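# Place pet feeder in taped outline with bowls seated

## Task

Get the pet feeder fully within the taped outline on the table, with its handle tab lined up at the outline's red notch and each of the two steel bowls resting flat in one of its wells, while the pet food pouch is left upright on the table.

## Robot and tools

Robot: two arms, left_arm and right_arm, each ending in a sixteen-motor hand (left_arm a left hand, right_arm a right hand, mirror images). A post stands behind the arms. Objects can get brief outside nudges. Anything falling off the table, or set down off it, fails the job.

Frame: all poses, targets and offsets use the scene frame. Origin is at table-top height, halfway between the nominal arm bases; +x points out over the table, +z up, +y toward left_arm. Calibrated bases: left_arm (+0.031, +0.223, -0.001) m, right_arm (-0.014, -0.241, -0.002) m, each turned slightly about z. Rotations turn about the arm's Hand target position.

Hand point axes (right hand): +z runs along straightened fingers toward the tips, +y leaves the palm face (palm surface at y = -0.063 m), +x crosses the palm away from the thumb; on the left hand +x points toward the thumb. Straight fingertips reach about 0.14 m past the knuckles (knuckles at z = -0.017 m). A rigid mast near the wrist on the palm side can strike objects. Fingertips have rubber caps. The arm sags under load, so the hand sits lower than commanded; aim higher if needed. Rest errors of a few cm are normal.

Row layout (48 numbers, each in [-1, 1], both arms always present): left dx, dy, dz, rx, ry, rz; left hand's 16 hinge numbers; left current_limit; left speed; then the same 24 for the right arm. Hinge order per hand: index_abd, index_mcp, index_pip, index_dip, middle_abd, middle_mcp, middle_pip, middle_dip, ring_abd, ring_mcp, ring_pip, ring_dip, thumb_cmc, thumb_axl, thumb_mcp, thumb_ipl. This same order is used in hand_goal, hand_measured, hand_current_ma and hand_state.

Pose numbers are offsets, not poses: measured from that arm's Hand target as it stood when the action (or move) began, along scene axes. 1.0 equals 0.6 m of travel or 180 degrees; rx, ry, rz form one rotation vector. Six zeros mean no new request for that arm. Each commanded orientation is clipped to within 40 degrees of the measured one per step.

Hand numbers are absolute goals, each scaled linearly between a hinge's two stops (degrees at +1 / -1; straight value): finger _abd sideways away from thumb (+60/-60; 0.00), _mcp bends at knuckle (+128/-18; -0.75), _pip (+108/-29; -0.58), _dip (+117/-21; -0.70); thumb_cmc swings thumb in front of palm (+120/-20; -0.71), thumb_axl rolls it (+140/-27; -0.68), thumb_mcp (+109/-69; -0.23), thumb_ipl (+108/-77; -0.17). A zero is a real goal; to keep a hand unchanged, resend its hand_goal, hand_current_limit and hand_speed. current_limit maps -1..+1 to 0..550 mA (floor 11 mA) and also limits hinge speed; speed sets hinge rate as (speed+1)/2 of 8.5 rad/s. Start values: current_limit +0.4, speed -0.6; settings persist.

execute_actions(actions, cameras): actions is a list of actions; each action is up to 15 rows, one per 1/30 s step, a short action repeating its final row to step 15. Every row of one action counts from that action's start pose; the next action counts from the new Hand target, so repeated offsets accumulate. An empty list returns state plus images. cameras: list of names, ["all"], or [].

move(target, speed, blend, blocking, cameras): straight-line hand paths. target is one 48-number row or up to 15 rows; every row's offsets count from the same starting Hand targets. speed: m/s, 0.002 to 4.3, default 0.25 (rotation up to twice that in rad/s), one value or one per target. blend: corner rounding in m, per target or one value; 0 stops at each. Whole move capped at 10 s. blocking=false returns after about 0.5 s while motion continues. Paths do not avoid obstacles or the other arm; faster moves overshoot and hit harder. Result adds a "move:" line: done (within 10 mm and 2 degrees), off_target, moving, held or fault, plus limits=paced (pose clipped) or limits=held (steps withheld).

wait(seconds 0 to 3600, cameras): lets time pass with no new commands; a running move carries on. stop(cameras): brakes a running move. zoom_image(camera, region [x0, y0, x1, y1] pixels, at most 504x504) on the newest image of that camera. read_manual(section "licences"). finished_scene(scene 1) ends irreversibly.

Cameras: cam_head_left, cam_head_right, cam_high, cam_low, cam_left_wrist, cam_right_wrist, each 896x504.

Results: end_effector_position (m) and end_effector_quat_wxyz per arm; Hand target (base for the next offsets; a hand often rests short of it, and the next execute_actions asks for it again); joint positions, velocities (may read within noise), torques; hand_goal, hand_measured, hand_current_ma (positive pushes toward -1), hand_state (moving, goal, blocked, overload); hand_current_limit, hand_speed; motor temperatures; FAULT, MOTOR HOT or HAND FAULT lines. After a HAND FAULT, later calls in that same reply are skipped.

Avoid: drops even of millimetres, releasing moving parts, slams, hard pushes into fixed or heavy items, contact or squeezing between the two arms or hands. A blocked arm keeps pushing until you command it back past its hand point. A hand motor at 495 mA or more for 5 s shuts down for 10 s; grip force grows with how far the goal lies beyond the object. Motors heat when holding, reaching far or pushing; at 100 °C the arm goes limp for 30 to 60 s. Smooth, low-effort motion is preferred.

Each tool is called after ">>>" in YAML: its name, and indented under it one key for each argument.

## Session

>>> execute_actions:
  actions: []

Scene clock: 0.00 s.
left_arm: end_effector_position=(+0.4826, +0.3926, +0.3318) hand_goal=(+0.000, -0.754, -0.576, -0.696, +0.000, -0.754, -0.576, -0.696, +0.000, -0.754, -0.576, -0.696, -0.714, -0.678, -0.226, -0.168) hand_measured=(-0.0007, -0.7523, -0.5757, -0.6958, -0.0007, -0.7535, -0.5757, -0.6958, +0.0008, -0.7535, -0.5770, -0.6945, -0.7142, -0.6767, -0.2252, -0.1681) hand_current_ma=(+3, +4, +6, -3, -10, +9, +14, -2, +8, +9, +8, +2, -4, +8, +6, -4) hand_state=(goal, goal, goal, goal, goal, goal, goal, goal, goal, goal, goal, goal, goal, goal, goal, goal) hand_current_limit=0.40 hand_speed=-0.60 end_effector_quat_wxyz=(+0.326, +0.303, +0.858, +0.259) | right_arm: end_effector_position=(+0.2885, -0.3487, +0.2816) hand_goal=(+0.000, -0.754, -0.576, -0.696, +0.000, -0.754, -0.576, -0.696, +0.000, -0.754, -0.576, -0.696, -0.714, -0.678, -0.226, -0.168) hand_measured=(-0.0007, -0.7535, -0.5770, -0.6958, -0.0007, -0.7535, -0.5770, -0.6958, -0.0007, -0.7535, -0.5770, -0.6958, -0.7142, -0.6777, -0.2262, -0.1681) hand_current_ma=(+7, +7, -11, +3, -13, +0, +5, -7, +4, +11, +0, -4, +11, -5, +9, -7) hand_state=(goal, goal, goal, goal, goal, goal, goal, goal, goal, goal, goal, goal, goal, goal, goal, goal) hand_current_limit=0.40 hand_speed=-0.60 end_effector_quat_wxyz=(+0.069, +0.982, +0.176, -0.011)
Joint positions: left_arm=[0.208 1.015 0.914 -0.618 -0.122 -0.667] | right_arm=[0.064 1.105 1.152 -1.617 0.139 1.228]
Joint velocities: within noise
Joint torques (N m): no reading
Motor temperatures (°C): left_arm=[30 31 32 30 35 31] | right_arm=[30 34 30 31 30 31]
Heat: left arm: hottest wrist yaw 35 °C; right arm: hottest shoulder 34 °C.
Hand target: left_arm +0.4869, +0.3934, +0.3525; +0.341, +0.299, +0.850, +0.267 | right_arm +0.2931, -0.3486, +0.2895; +0.070, +0.982, +0.176, -0.001

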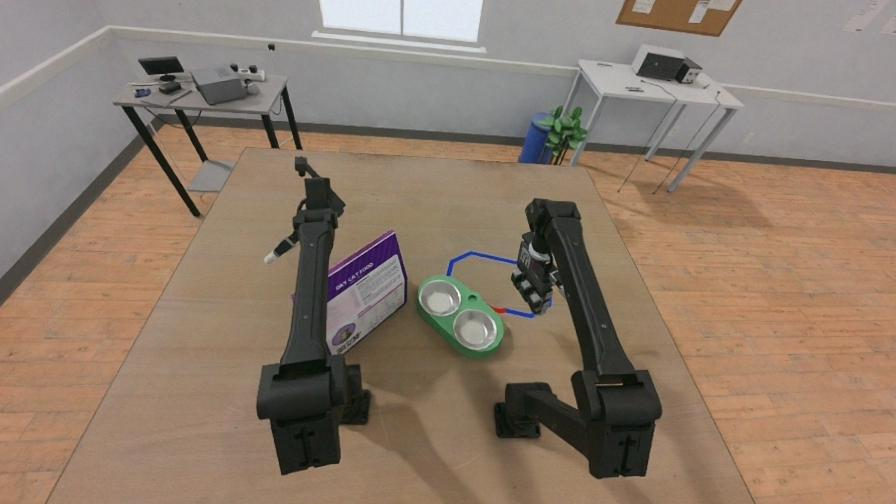

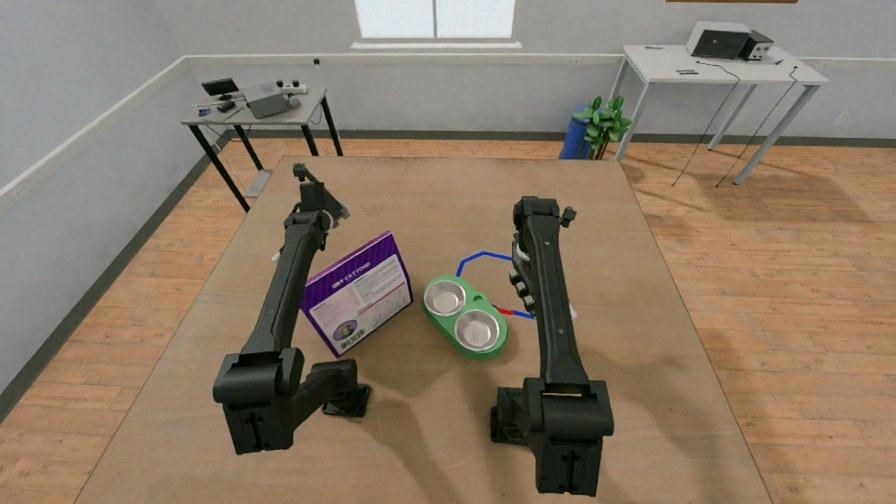

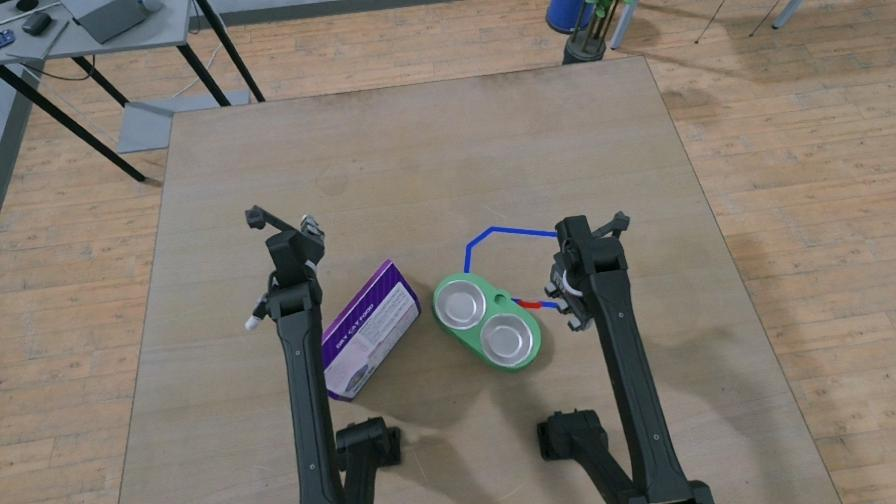

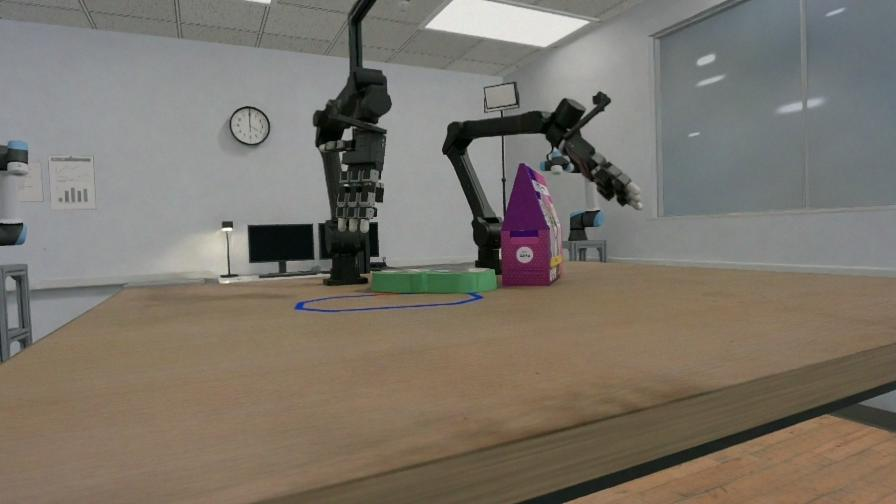

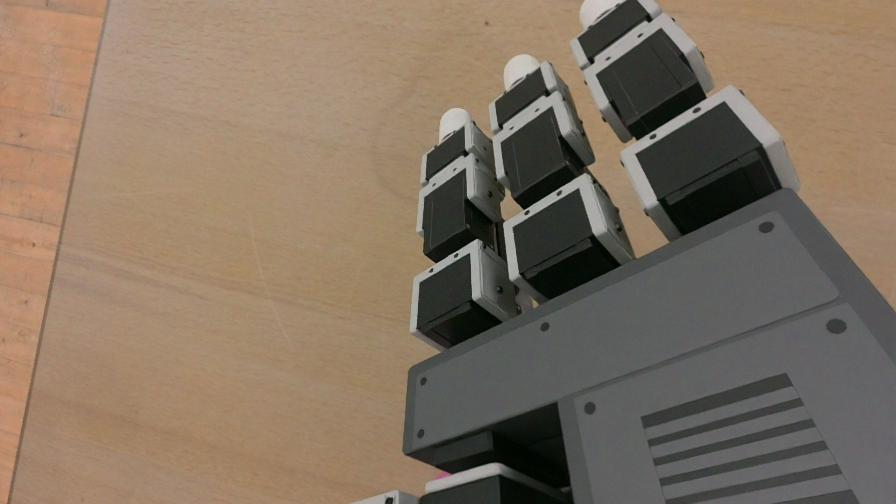

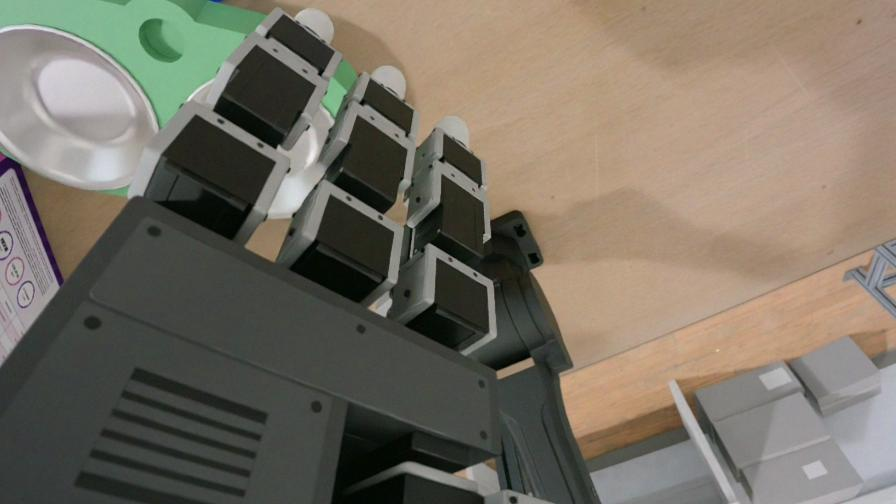

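>>> zoom_image:
  camera: "cam_high"
  region: [300, 200, 660, 410]

>>> zoom_image:
  camera: "cam_head_left"
  region: [320, 220, 600, 380]

>>> zoom_image:
  camera: "cam_low"
  region: [270, 180, 610, 330]

Scaled by 1.400 from the camera's image (finer frame: 1280x720).

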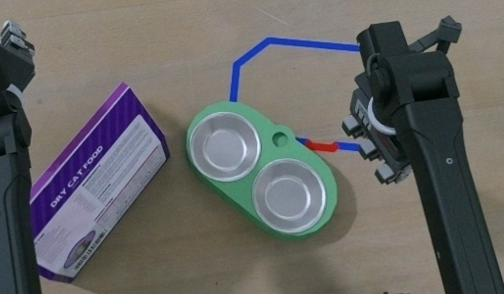

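Scaled by 1.800 from the camera's image (finer frame: 1280x720).

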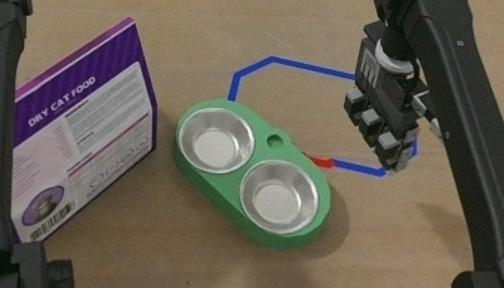

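Scaled by 1.482 from the camera's image (finer frame: 1280x720).

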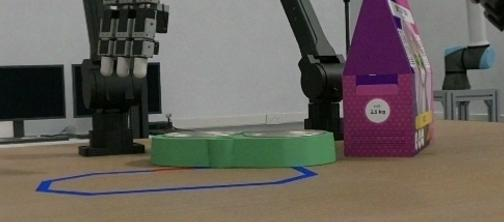

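>>> move:
  target: [0,0,0,0,0,0,0,-0.754,-0.576,-0.696,0,-0.754,-0.576,-0.696,0,-0.754,-0.576,-0.696,-0.714,-0.678,-0.226,-0.168,0.4,-0.6,-0.05,-0.35,0.17,0,0,0,0,-0.754,-0.576,-0.696,0,-0.754,-0.576,-0.696,0,-0.754,-0.576,-0.696,-0.714,-0.678,-0.226,-0.168,0.4,-0.6]
  speed: 0.25
  cameras: ["all"]

Scene clock: 2.33 s.
left_arm: end_effector_position=(+0.4826, +0.3926, +0.3318) hand_goal=(+0.000, -0.754, -0.576, -0.696, +0.000, -0.754, -0.576, -0.696, +0.000, -0.754, -0.576, -0.696, -0.714, -0.678, -0.226, -0.168) hand_measured=(-0.0007, -0.7619, -0.5770, -0.6958, -0.0007, -0.7619, -0.5770, -0.6958, -0.0007, -0.7619, -0.5770, -0.6958, -0.7242, -0.6777, -0.2242, -0.1681) hand_current_ma=(+2, +2, +3, +1, -11, +0, +7, -3, +9, +7, +7, +2, -7, +6, +12, -3) hand_state=(goal, goal, goal, goal, goal, goal, goal, goal, goal, goal, goal, goal, goal, goal, goal, goal) hand_current_limit=0.40 hand_speed=-0.60 end_effector_quat_wxyz=(+0.326, +0.303, +0.858, +0.259) | right_arm: end_effector_position=(+0.2573, -0.5524, +0.3712) hand_goal=(+0.000, -0.754, -0.576, -0.696, +0.000, -0.754, -0.576, -0.696, +0.000, -0.754, -0.576, -0.696, -0.714, -0.678, -0.226, -0.168) hand_measured=(-0.0051, -0.7535, -0.5757, -0.6945, -0.0021, -0.7571, -0.5808, -0.6958, -0.0051, -0.7547, -0.5795, -0.6971, -0.7142, -0.6777, -0.2193, -0.1681) hand_current_ma=(-3, +5, +4, -10, -2, +5, -6, +6, +2, +5, -4, -1, +12, -2, +18, -4) hand_state=(goal, goal, goal, goal, goal, goal, goal, goal, goal, goal, goal, goal, goal, goal, goal, goal) hand_current_limit=0.40 hand_speed=-0.60 end_effector_quat_wxyz=(+0.092, +0.980, +0.175, +0.009)
Joint positions: left_arm=[0.208 1.015 0.914 -0.618 -0.122 -0.667] | right_arm=[-0.598 1.179 1.429 -1.673 0.11 0.56]
Joint torques (N m): left_arm=[0.79 -6.65 11.48 1.98 -0.09 0.16] | right_arm=[-0.97 -7.3 14.09 0.38 0.04 -0.08]
Heat: left arm: hottest wrist yaw 35 °C; right arm: hottest shoulder 34 °C.
Hand target: left_arm +0.4869, +0.3934, +0.3525; +0.341, +0.299, +0.850, +0.267 | right_arm +0.2633, -0.5586, +0.3915; +0.070, +0.982, +0.176, -0.001
Off the commanded pose: left_arm 0.021 m, 2 deg | right_arm 0.022 m, 3 deg.
joint sent to its limit (right arm) — joint 4 (wrist pitch), lower limit. The joint targets are off in orientation, not in position.
move: off_target (right_arm)
cam_right_wrist: T_world_to_cam=[[-0.49472, -0.86163, 0.11337, -0.35922], [-0.65716, 0.45626, 0.59998, 0.15743], [-0.56868, 0.22232, -0.79194, 0.68895]] pos_world=[0.31754, -0.53451, 0.49188]

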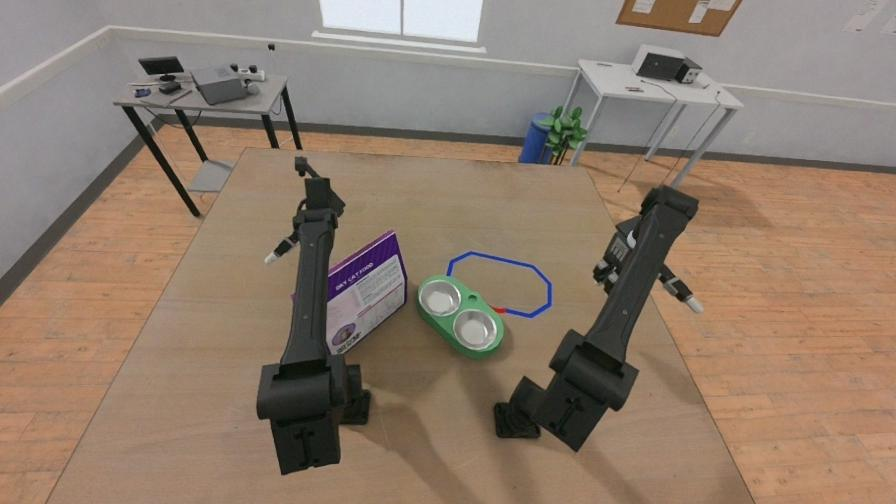

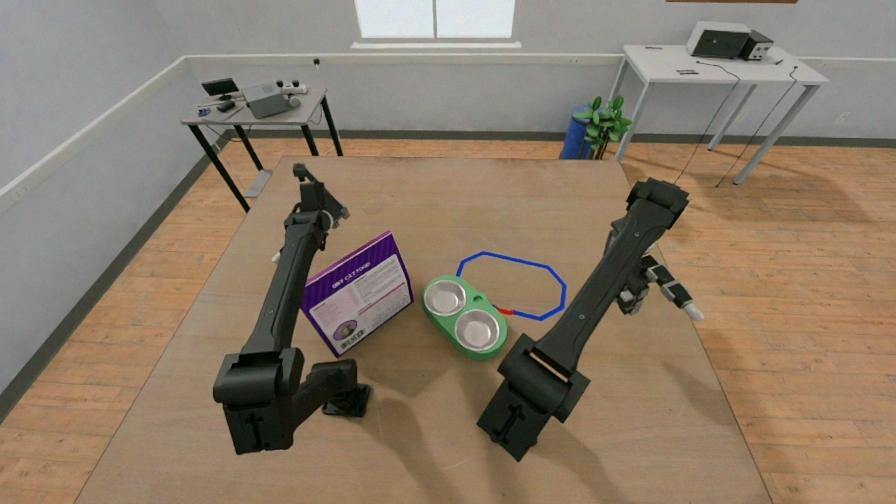

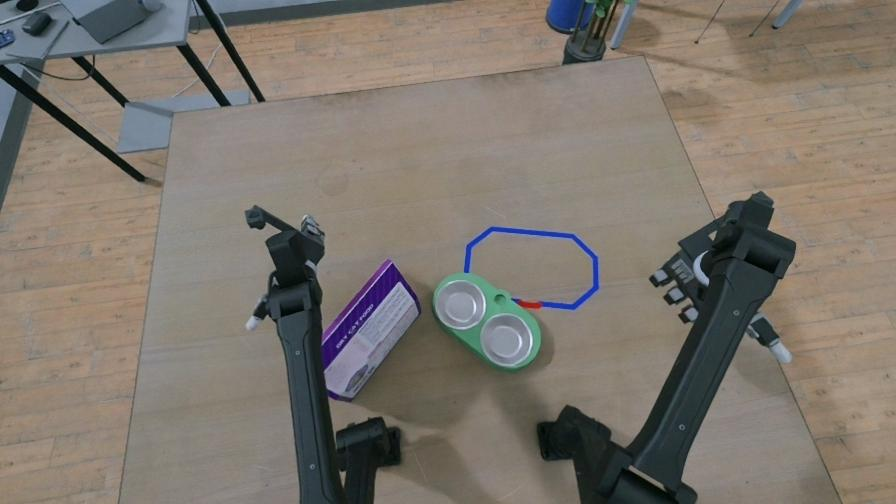

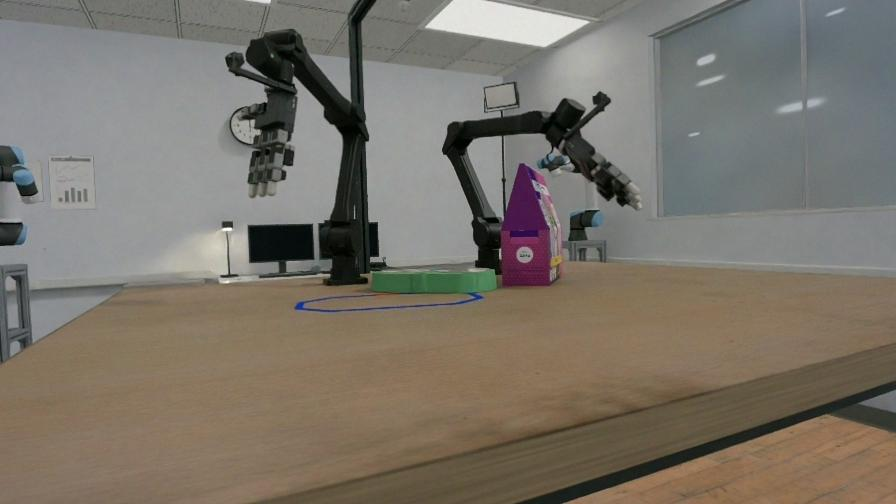

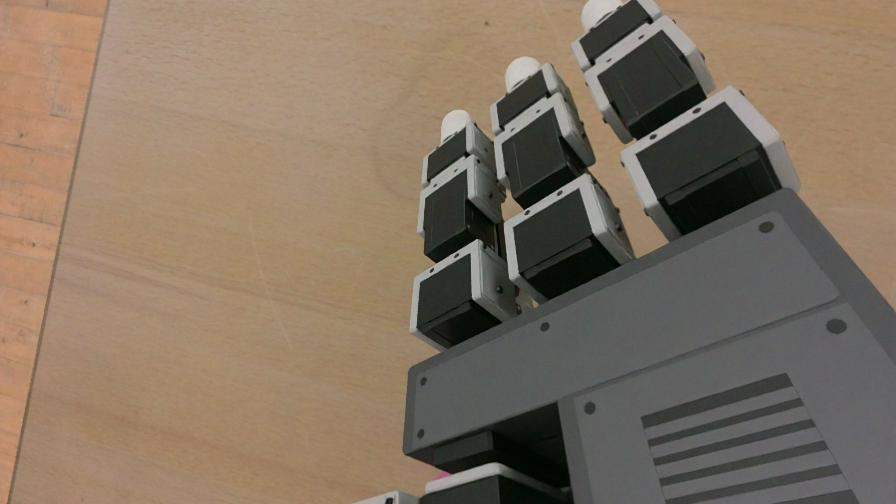

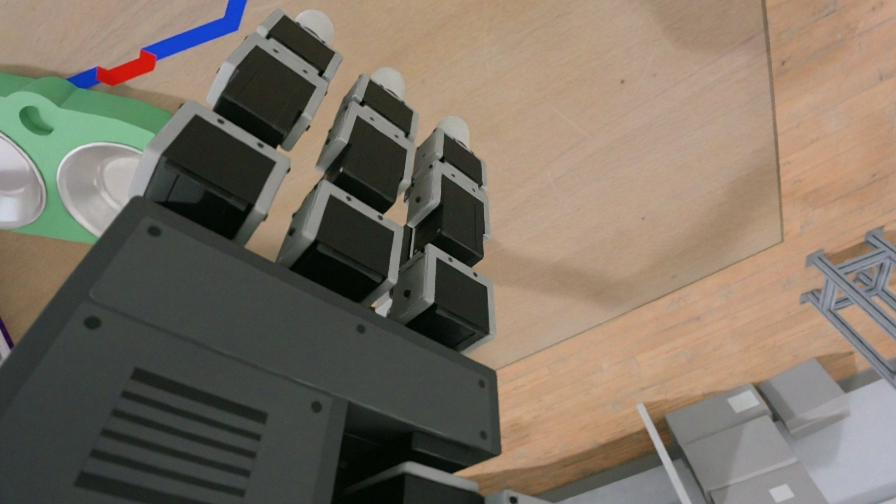

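>>> zoom_image:
  camera: "cam_high"
  region: [420, 210, 620, 390]

>>> zoom_image:
  camera: "cam_head_right"
  region: [400, 230, 600, 380]

>>> zoom_image:
  camera: "cam_low"
  region: [280, 250, 600, 330]

Scaled by 2.520 from the camera's image (finer frame: 1280x720).

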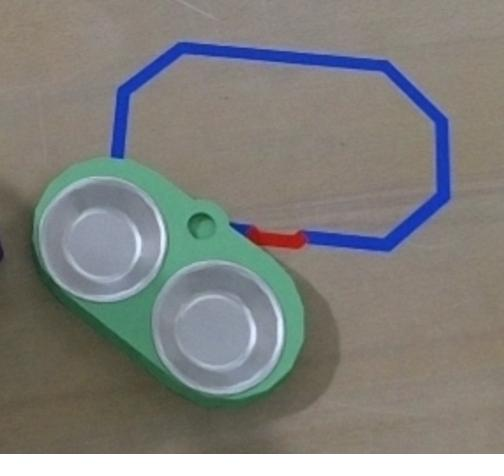

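Scaled by 2.520 from the camera's image (finer frame: 1280x720).

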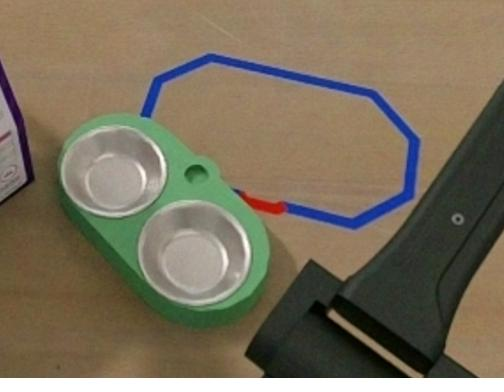

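Scaled by 1.575 from the camera's image (finer frame: 1280x720).

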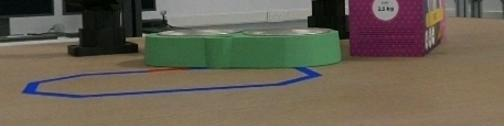

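>>> move:
  target: [0,0,0,0,0,0,0,-0.754,-0.576,-0.696,0,-0.754,-0.576,-0.696,0,-0.754,-0.576,-0.696,-0.714,-0.678,-0.226,-0.168,0.4,-0.6,0.228,0.431,-0.1525,0.034,0.0331,0.3864,0,-0.754,-0.576,-0.696,0,0.068,0.007,-0.696,0,-0.754,-0.576,-0.696,0.571,-0.678,-0.226,-0.168,0.7,-0.6]
  speed: 0.25
  cameras: ["cam_high","cam_low","cam_right_wrist"]

Scene clock: 21.43 s.
left_arm: end_effector_position=(+0.4826, +0.3926, +0.3318) hand_goal=(+0.000, -0.754, -0.576, -0.696, +0.000, -0.754, -0.576, -0.696, +0.000, -0.754, -0.576, -0.696, -0.714, -0.678, -0.226, -0.168) hand_measured=(+0.0008, -0.7619, -0.5770, -0.6958, +0.0008, -0.7619, -0.5770, -0.6958, -0.0007, -0.7631, -0.5770, -0.6958, -0.7230, -0.6767, -0.2242, -0.1681) hand_current_ma=(+1, +4, +5, +0, -12, +2, +12, -10, +9, +8, +9, +6, -9, +7, +6, -1) hand_state=(goal, goal, goal, goal, goal, goal, goal, goal, goal, goal, goal, goal, goal, goal, goal, goal) hand_current_limit=0.40 hand_speed=-0.60 end_effector_quat_wxyz=(+0.326, +0.303, +0.858, +0.259) | right_arm: end_effector_position=(+0.3980, -0.3050, +0.3045) hand_goal=(+0.000, -0.754, -0.576, -0.696, +0.000, +0.068, +0.006, -0.696, +0.000, -0.754, -0.576, -0.696, +0.570, -0.678, -0.226, -0.168) hand_measured=(-0.0021, -0.7535, -0.5770, -0.6945, -0.0007, +0.0075, -0.0175, -0.6958, -0.0007, -0.7535, -0.5782, -0.6958, +0.5755, -0.6777, -0.2193, -0.1681) hand_current_ma=(+6, +4, +0, +5, +0, -84, -28, -10, +3, +3, +13, -2, +4, -19, +9, -1) hand_state=(goal, goal, goal, goal, goal, blocked, blocked, goal, goal, goal, goal, goal, goal, goal, goal, goal) hand_current_limit=0.70 hand_speed=-0.60 end_effector_quat_wxyz=(+0.006, +0.715, +0.699, +0.004)
Joint positions: left_arm=[0.208 1.015 0.914 -0.618 -0.122 -0.667] | right_arm=[-0.066 1.198 1.315 -1.673 0.001 -0.096]
Joint torques (N m): left_arm=[0.79 -6.65 11.48 1.98 -0.09 0.16] | right_arm=[0.44 -7.65 9.96 0.39 -0.12 -0.06]
Heat: left arm: hottest elbow 35 °C; right arm: hottest shoulder 34 °C.
Hand target: left_arm +0.4869, +0.3934, +0.3525; +0.341, +0.299, +0.850, +0.267 | right_arm +0.4001, -0.3001, +0.3001; +0.000, +0.707, +0.707, +0.001
Off the commanded pose: left_arm 0.021 m, 2 deg | right_arm 0.007 m, 1 deg.
move: done
cam_right_wrist: T_world_to_cam=[[0.62989, -0.77667, -0.00424, -0.45465], [-0.55549, -0.45432, 0.69644, -0.17054], [-0.54283, -0.43633, -0.7176, 0.42739]] pos_world=[0.42365, -0.24411, 0.42353]

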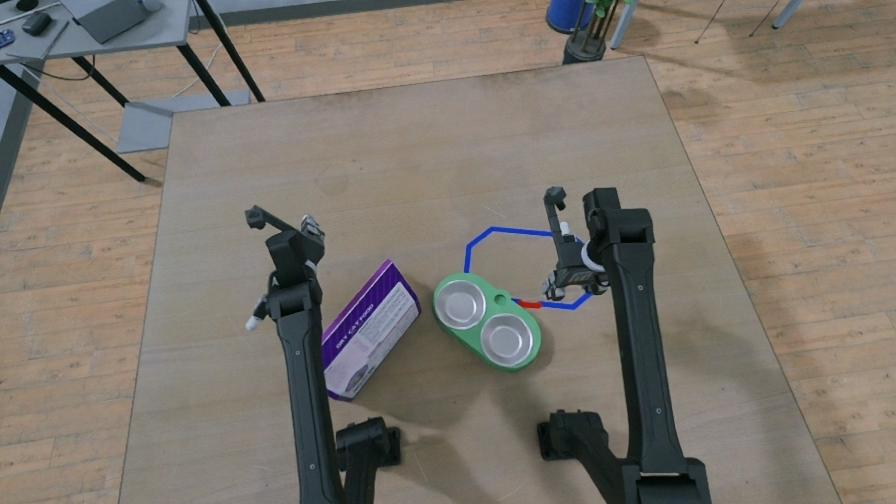

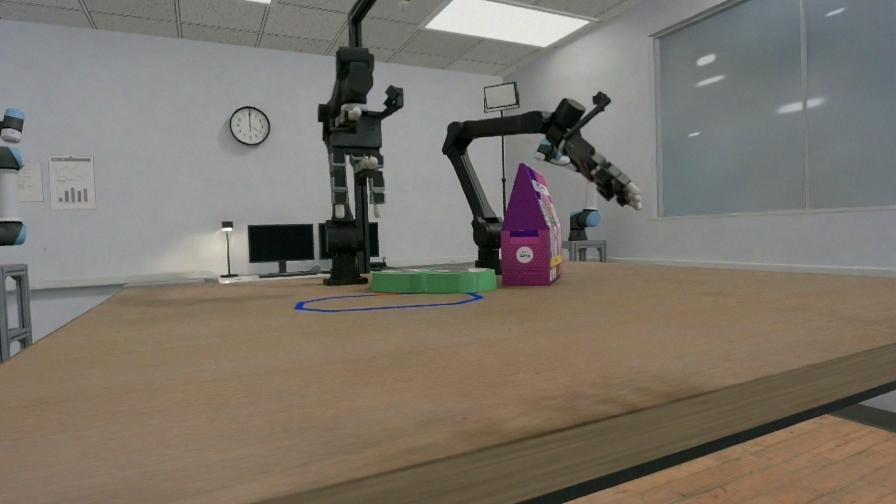

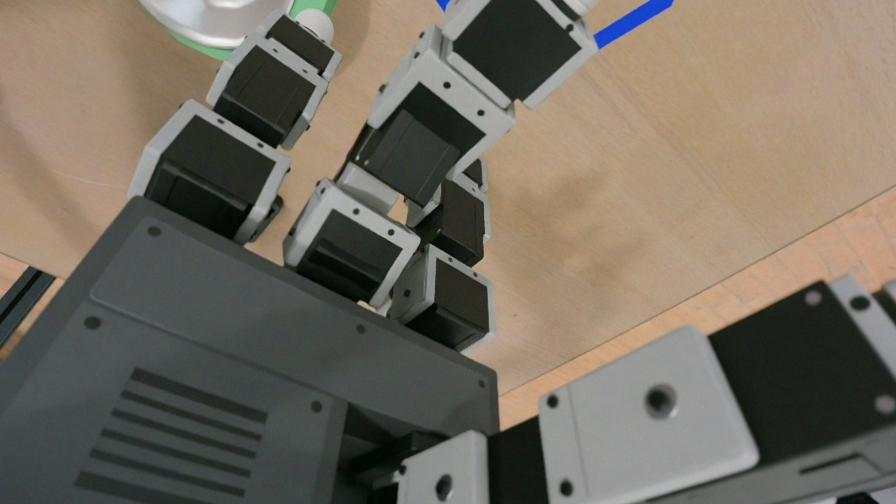

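>>> move:
  target: [0,0,0,0,0,0,0,-0.754,-0.576,-0.696,0,-0.754,-0.576,-0.696,0,-0.754,-0.576,-0.696,-0.714,-0.678,-0.226,-0.168,0.4,-0.6,-0.2262,0.468,0,0,0,0.7406,-0.26,-0.754,-0.576,-0.696,0,0.068,0.007,-0.696,0.26,-0.754,-0.576,-0.696,0.571,-0.678,-0.226,-0.168,0.7,-0.6]
  speed: 0.3
  cameras: ["all"]

Scene clock: 26.60 s.
left_arm: end_effector_position=(+0.4826, +0.3926, +0.3318) hand_goal=(+0.000, -0.754, -0.576, -0.696, +0.000, -0.754, -0.576, -0.696, +0.000, -0.754, -0.576, -0.696, -0.714, -0.678, -0.226, -0.168) hand_measured=(-0.0007, -0.7619, -0.5770, -0.6958, -0.0007, -0.7631, -0.5770, -0.6958, +0.0008, -0.7631, -0.5757, -0.6958, -0.7242, -0.6767, -0.2242, -0.1672) hand_current_ma=(+0, +4, +8, +0, -10, +2, +9, -8, +11, +8, +11, +5, -11, +5, +6, -2) hand_state=(goal, goal, goal, goal, goal, goal, goal, goal, goal, goal, goal, goal, goal, goal, goal, goal) hand_current_limit=0.40 hand_speed=-0.60 end_effector_quat_wxyz=(+0.326, +0.303, +0.858, +0.259) | right_arm: end_effector_position=(+0.2527, -0.0274, +0.2840) hand_goal=(-0.260, -0.754, -0.576, -0.696, +0.000, +0.068, +0.006, -0.696, +0.260, -0.754, -0.576, -0.696, +0.570, -0.678, -0.226, -0.168) hand_measured=(-0.2351, -0.7523, -0.5770, -0.6932, -0.0065, +0.0075, -0.0175, -0.6958, +0.2440, -0.7535, -0.5770, -0.6958, +0.5655, -0.6777, -0.2193, -0.1681) hand_current_ma=(+25, +7, -3, +7, -20, -69, -41, -2, +1, -2, +3, -2, +9, +8, +20, +8) hand_state=(blocked, goal, goal, goal, goal, blocked, blocked, goal, goal, goal, goal, goal, goal, goal, goal, goal) hand_current_limit=0.70 hand_speed=-0.60 end_effector_quat_wxyz=(-0.022, -0.359, +0.933, +0.000)
Joint positions: left_arm=[0.208 1.015 0.914 -0.618 -0.122 -0.667] | right_arm=[0.468 1.247 1.304 -1.673 -0.001 -1.89]
Joint torques (N m): left_arm=[0.79 -6.65 11.45 1.99 -0.09 0.16] | right_arm=[0.32 -7.82 14.04 0.29 -0.23 -0.09]
Motor temperatures (°C): left_arm=[30 31 36 31 35 31] | right_arm=[30 34 35 31 30 31]
Heat: left arm: hottest elbow 36 °C; right arm: hottest elbow 35 °C.
Hand target: left_arm +0.4869, +0.3934, +0.3525; +0.341, +0.299, +0.850, +0.267 | right_arm +0.2643, -0.0192, +0.3002; +0.000, -0.369, +0.929, +0.001
Off the commanded pose: left_arm 0.021 m, 2 deg | right_arm 0.022 m, 3 deg.
move: off_target (right_arm)
cam_right_wrist: T_world_to_cam=[[0.13104, 0.99064, -0.03817, 0.03642], [0.73452, -0.07116, 0.67484, -0.42022], [0.66581, -0.11647, -0.73697, 0.16373]] pos_world=[0.19487, -0.04691, 0.40564]

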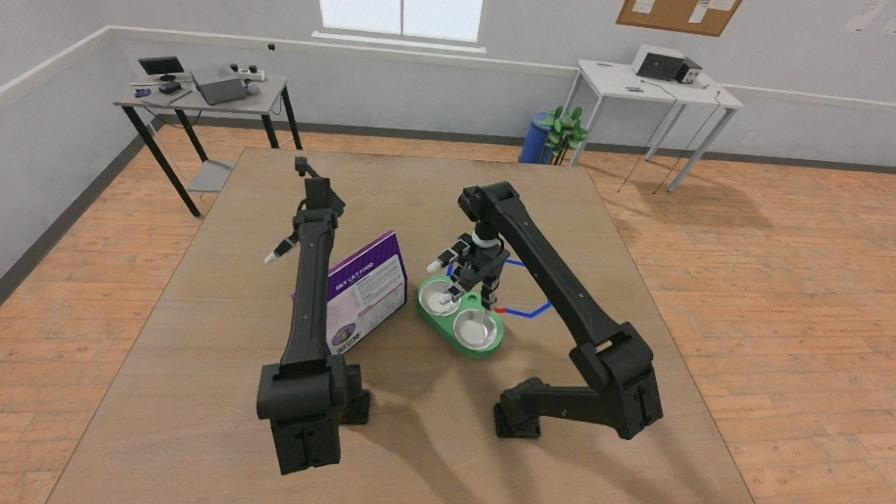

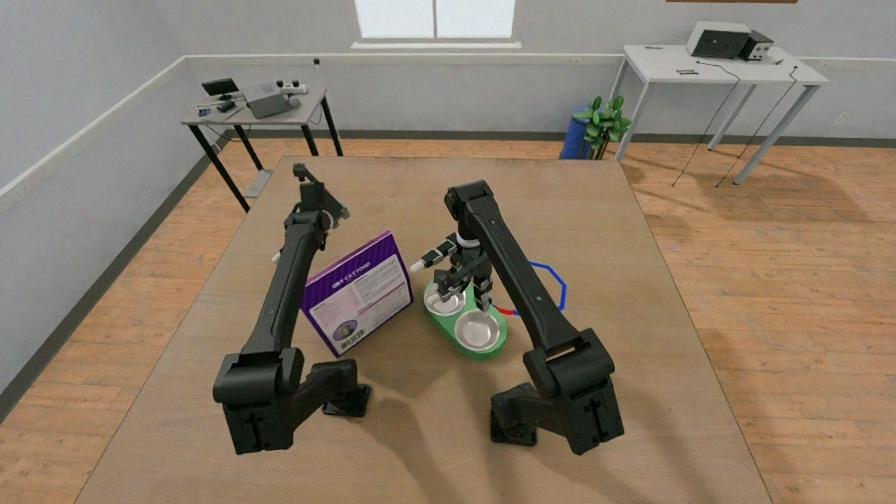

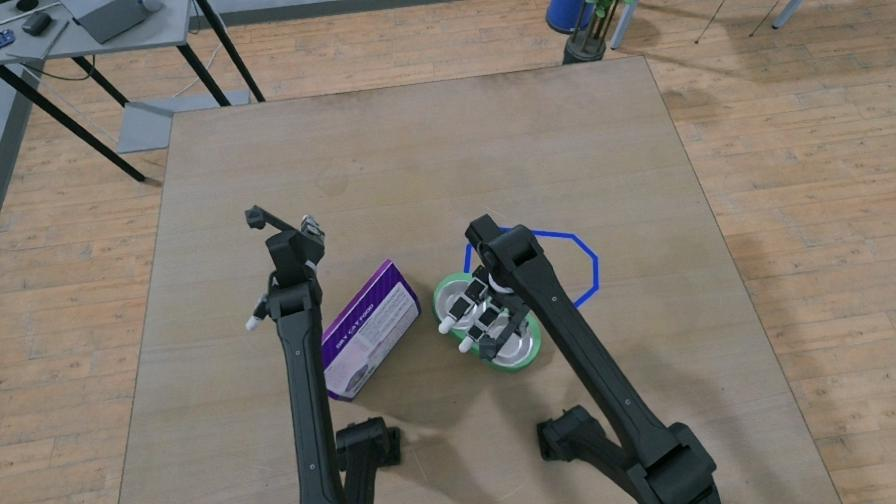

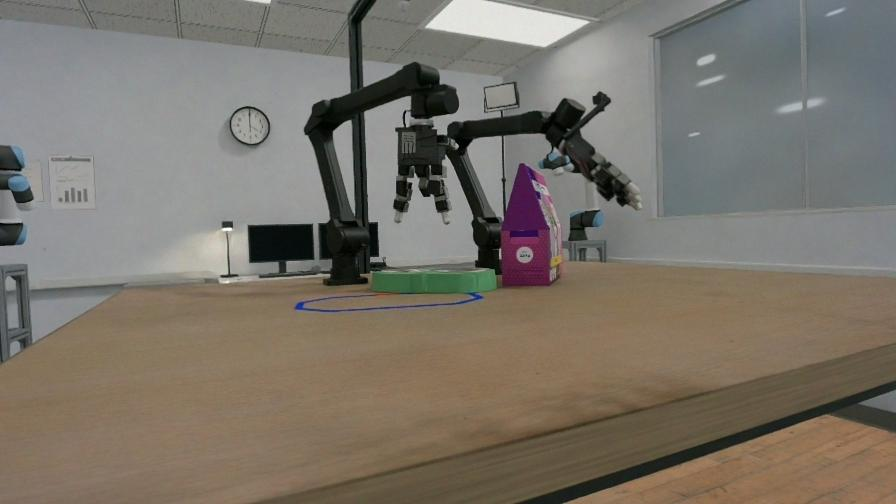

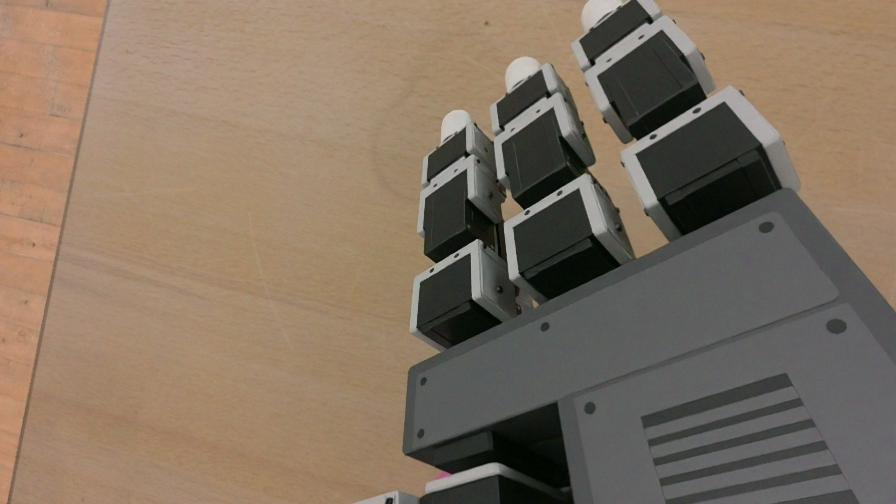

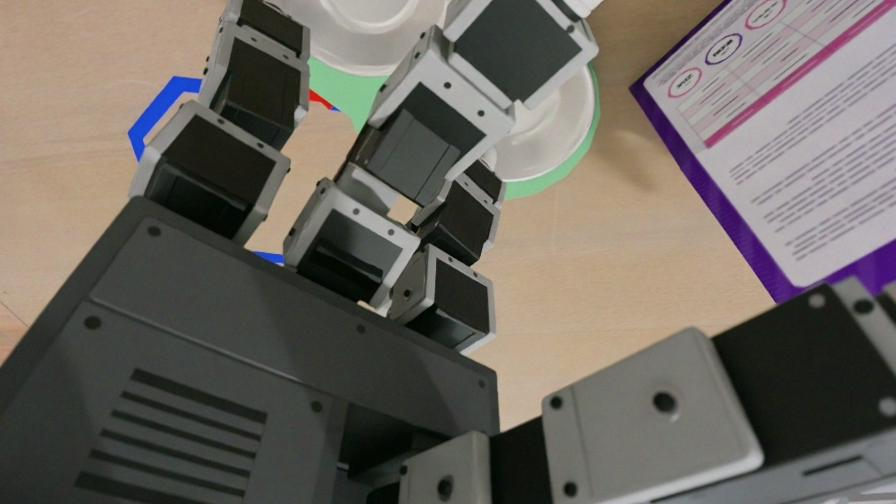

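>>> move:
  target: [0,0,0,0,0,0,0,-0.754,-0.576,-0.696,0,-0.754,-0.576,-0.696,0,-0.754,-0.576,-0.696,-0.714,-0.678,-0.226,-0.168,0.4,-0.6,0.0202,0.0132,-0.14,0.0052,-0.013,0.0069,-0.26,-0.754,-0.576,-0.696,0,0.068,0.007,-0.696,0.26,-0.754,-0.576,-0.696,0.571,-0.678,-0.226,-0.168,0.7,-0.6]
  speed: 0.12
  cameras: ["cam_head_left","cam_head_right","cam_high","cam_low","cam_right_wrist"]

>>> zoom_image:
  camera: "cam_high"
  region: [420, 210, 620, 390]

>>> zoom_image:
  camera: "cam_head_left"
  region: [400, 230, 600, 380]

>>> zoom_image:
  camera: "cam_head_right"
  region: [400, 230, 600, 380]

>>> zoom_image:
  camera: "cam_low"
  region: [340, 180, 540, 320]

Scene clock: 28.40 s.
left_arm: end_effector_position=(+0.4826, +0.3926, +0.3318) hand_goal=(+0.000, -0.754, -0.576, -0.696, +0.000, -0.754, -0.576, -0.696, +0.000, -0.754, -0.576, -0.696, -0.714, -0.678, -0.226, -0.168) hand_measured=(-0.0007, -0.7619, -0.5770, -0.6958, -0.0007, -0.7619, -0.5770, -0.6958, -0.0007, -0.7619, -0.5770, -0.6958, -0.7242, -0.6777, -0.2232, -0.1681) hand_current_ma=(-1, +4, +7, -1, -9, +5, +8, -6, +8, +5, +11, +2, -3, +8, +7, -1) hand_state=(goal, goal, goal, goal, goal, goal, goal, goal, goal, goal, goal, goal, goal, goal, goal, goal) hand_current_limit=0.40 hand_speed=-0.60 end_effector_quat_wxyz=(+0.326, +0.303, +0.858, +0.259) | right_arm: end_effector_position=(+0.2790, -0.0142, +0.2236) hand_goal=(-0.260, -0.754, -0.576, -0.696, +0.000, +0.068, +0.006, -0.696, +0.260, -0.754, -0.576, -0.696, +0.570, -0.678, -0.226, -0.168) hand_measured=(-0.2351, -0.7535, -0.5757, -0.6945, -0.0051, +0.0075, -0.0175, -0.6958, +0.2440, -0.7535, -0.5757, -0.6958, +0.5755, -0.6767, -0.2193, -0.1681) hand_current_ma=(+14, +14, +2, -7, -1, -82, -21, -1, -19, +9, -4, -3, +15, -4, +1, +7) hand_state=(blocked, goal, goal, goal, goal, blocked, blocked, goal, goal, goal, goal, goal, goal, goal, goal, goal) hand_current_limit=0.70 hand_speed=-0.60 end_effector_quat_wxyz=(+0.026, -0.368, +0.929, +0.002)
Joint positions: left_arm=[0.208 1.015 0.914 -0.618 -0.122 -0.667] | right_arm=[0.472 1.268 1.165 -1.415 -0.001 -1.905]
Joint torques (N m): left_arm=[0.79 -6.65 11.47 1.98 -0.09 0.17] | right_arm=[0.62 -8.7 8.99 0.77 -0.16 -0.06]
Heat: left arm: hottest elbow 36 °C; right arm: hottest elbow 35 °C.
Hand target: left_arm +0.4869, +0.3934, +0.3525; +0.341, +0.299, +0.850, +0.267 | right_arm +0.2765, -0.0112, +0.2162; +0.022, -0.379, +0.925, +0.001
Off the commanded pose: left_arm 0.021 m, 2 deg | right_arm 0.008 m, 1 deg.
move: done
cam_right_wrist: T_world_to_cam=[[0.11325, 0.99349, 0.01223, 0.0113], [0.67283, -0.08575, 0.73481, -0.39418], [0.73108, -0.07499, -0.67816, 0.07252]] pos_world=[0.21092, -0.03959, 0.33869]

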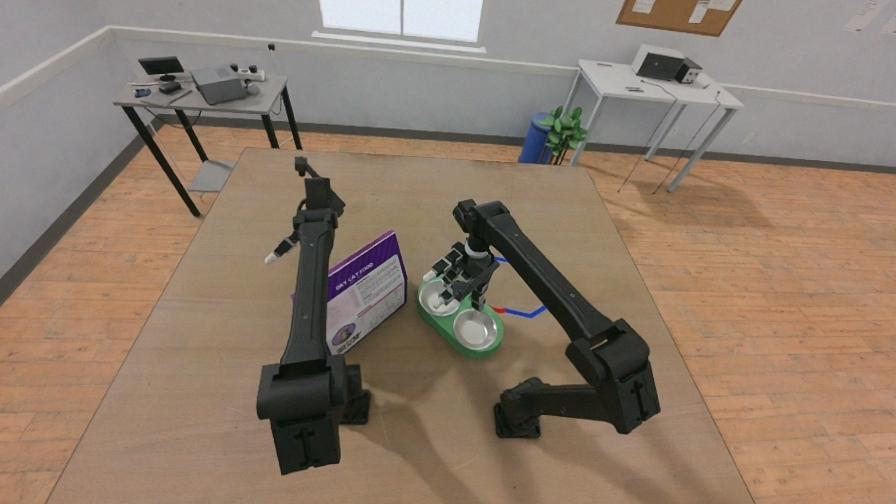

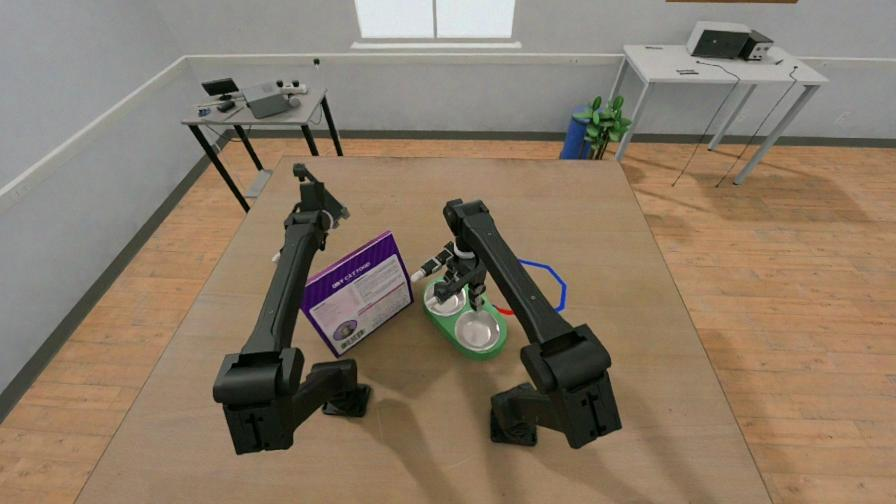

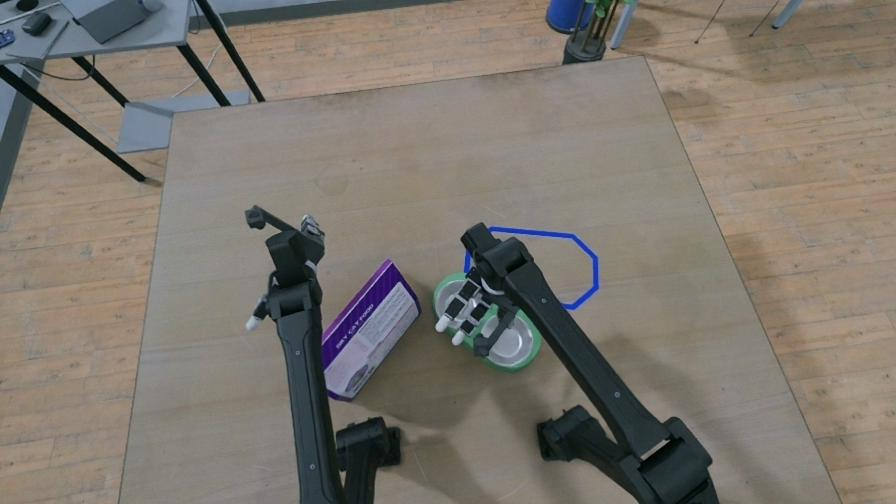

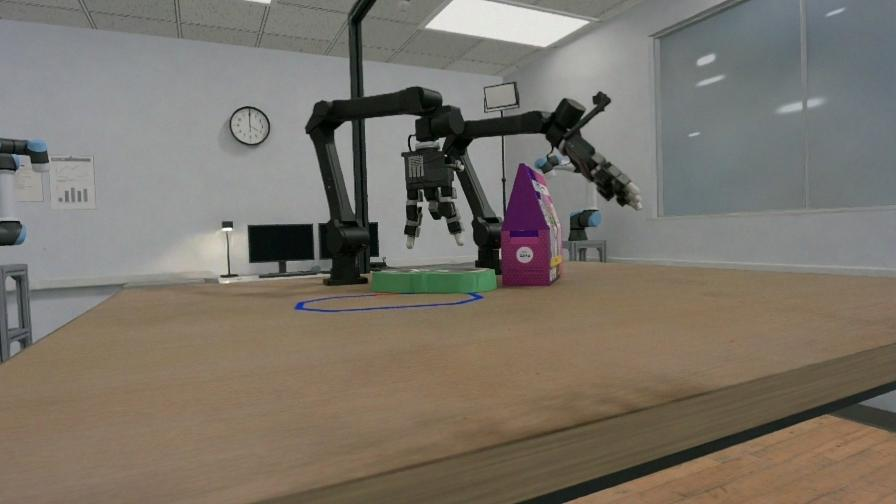

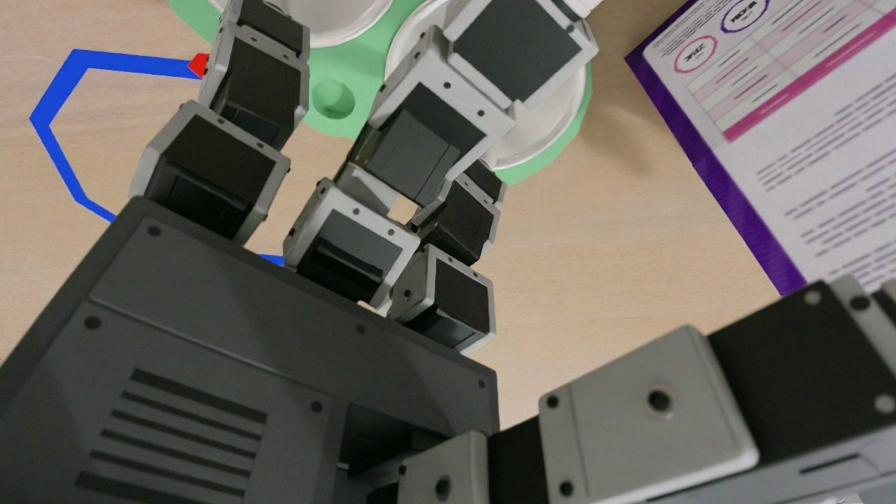

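Scaled by 2.520 from the camera's image (finer frame: 1280x720).

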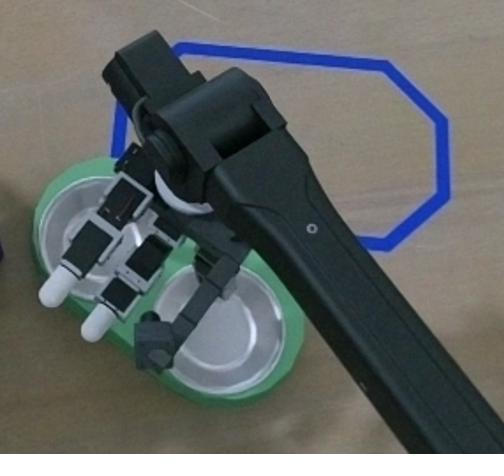

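Scaled by 2.520 from the camera's image (finer frame: 1280x720).

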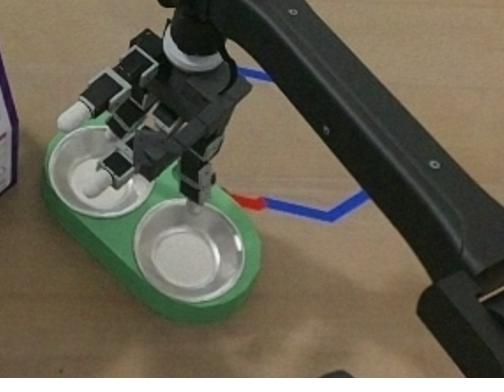

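Scaled by 2.520 from the camera's image (finer frame: 1280x720).

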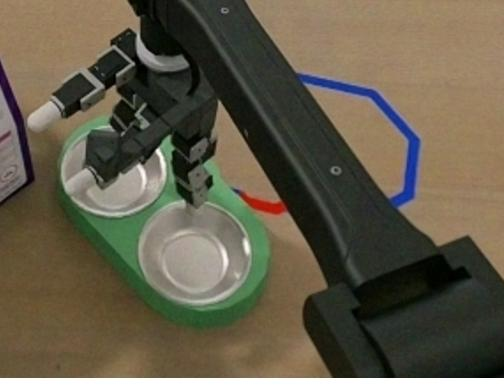

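Scaled by 2.520 from the camera's image (finer frame: 1280x720).

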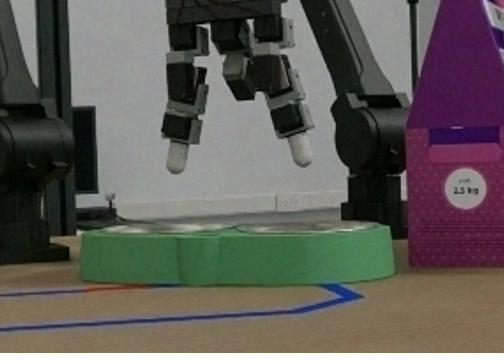

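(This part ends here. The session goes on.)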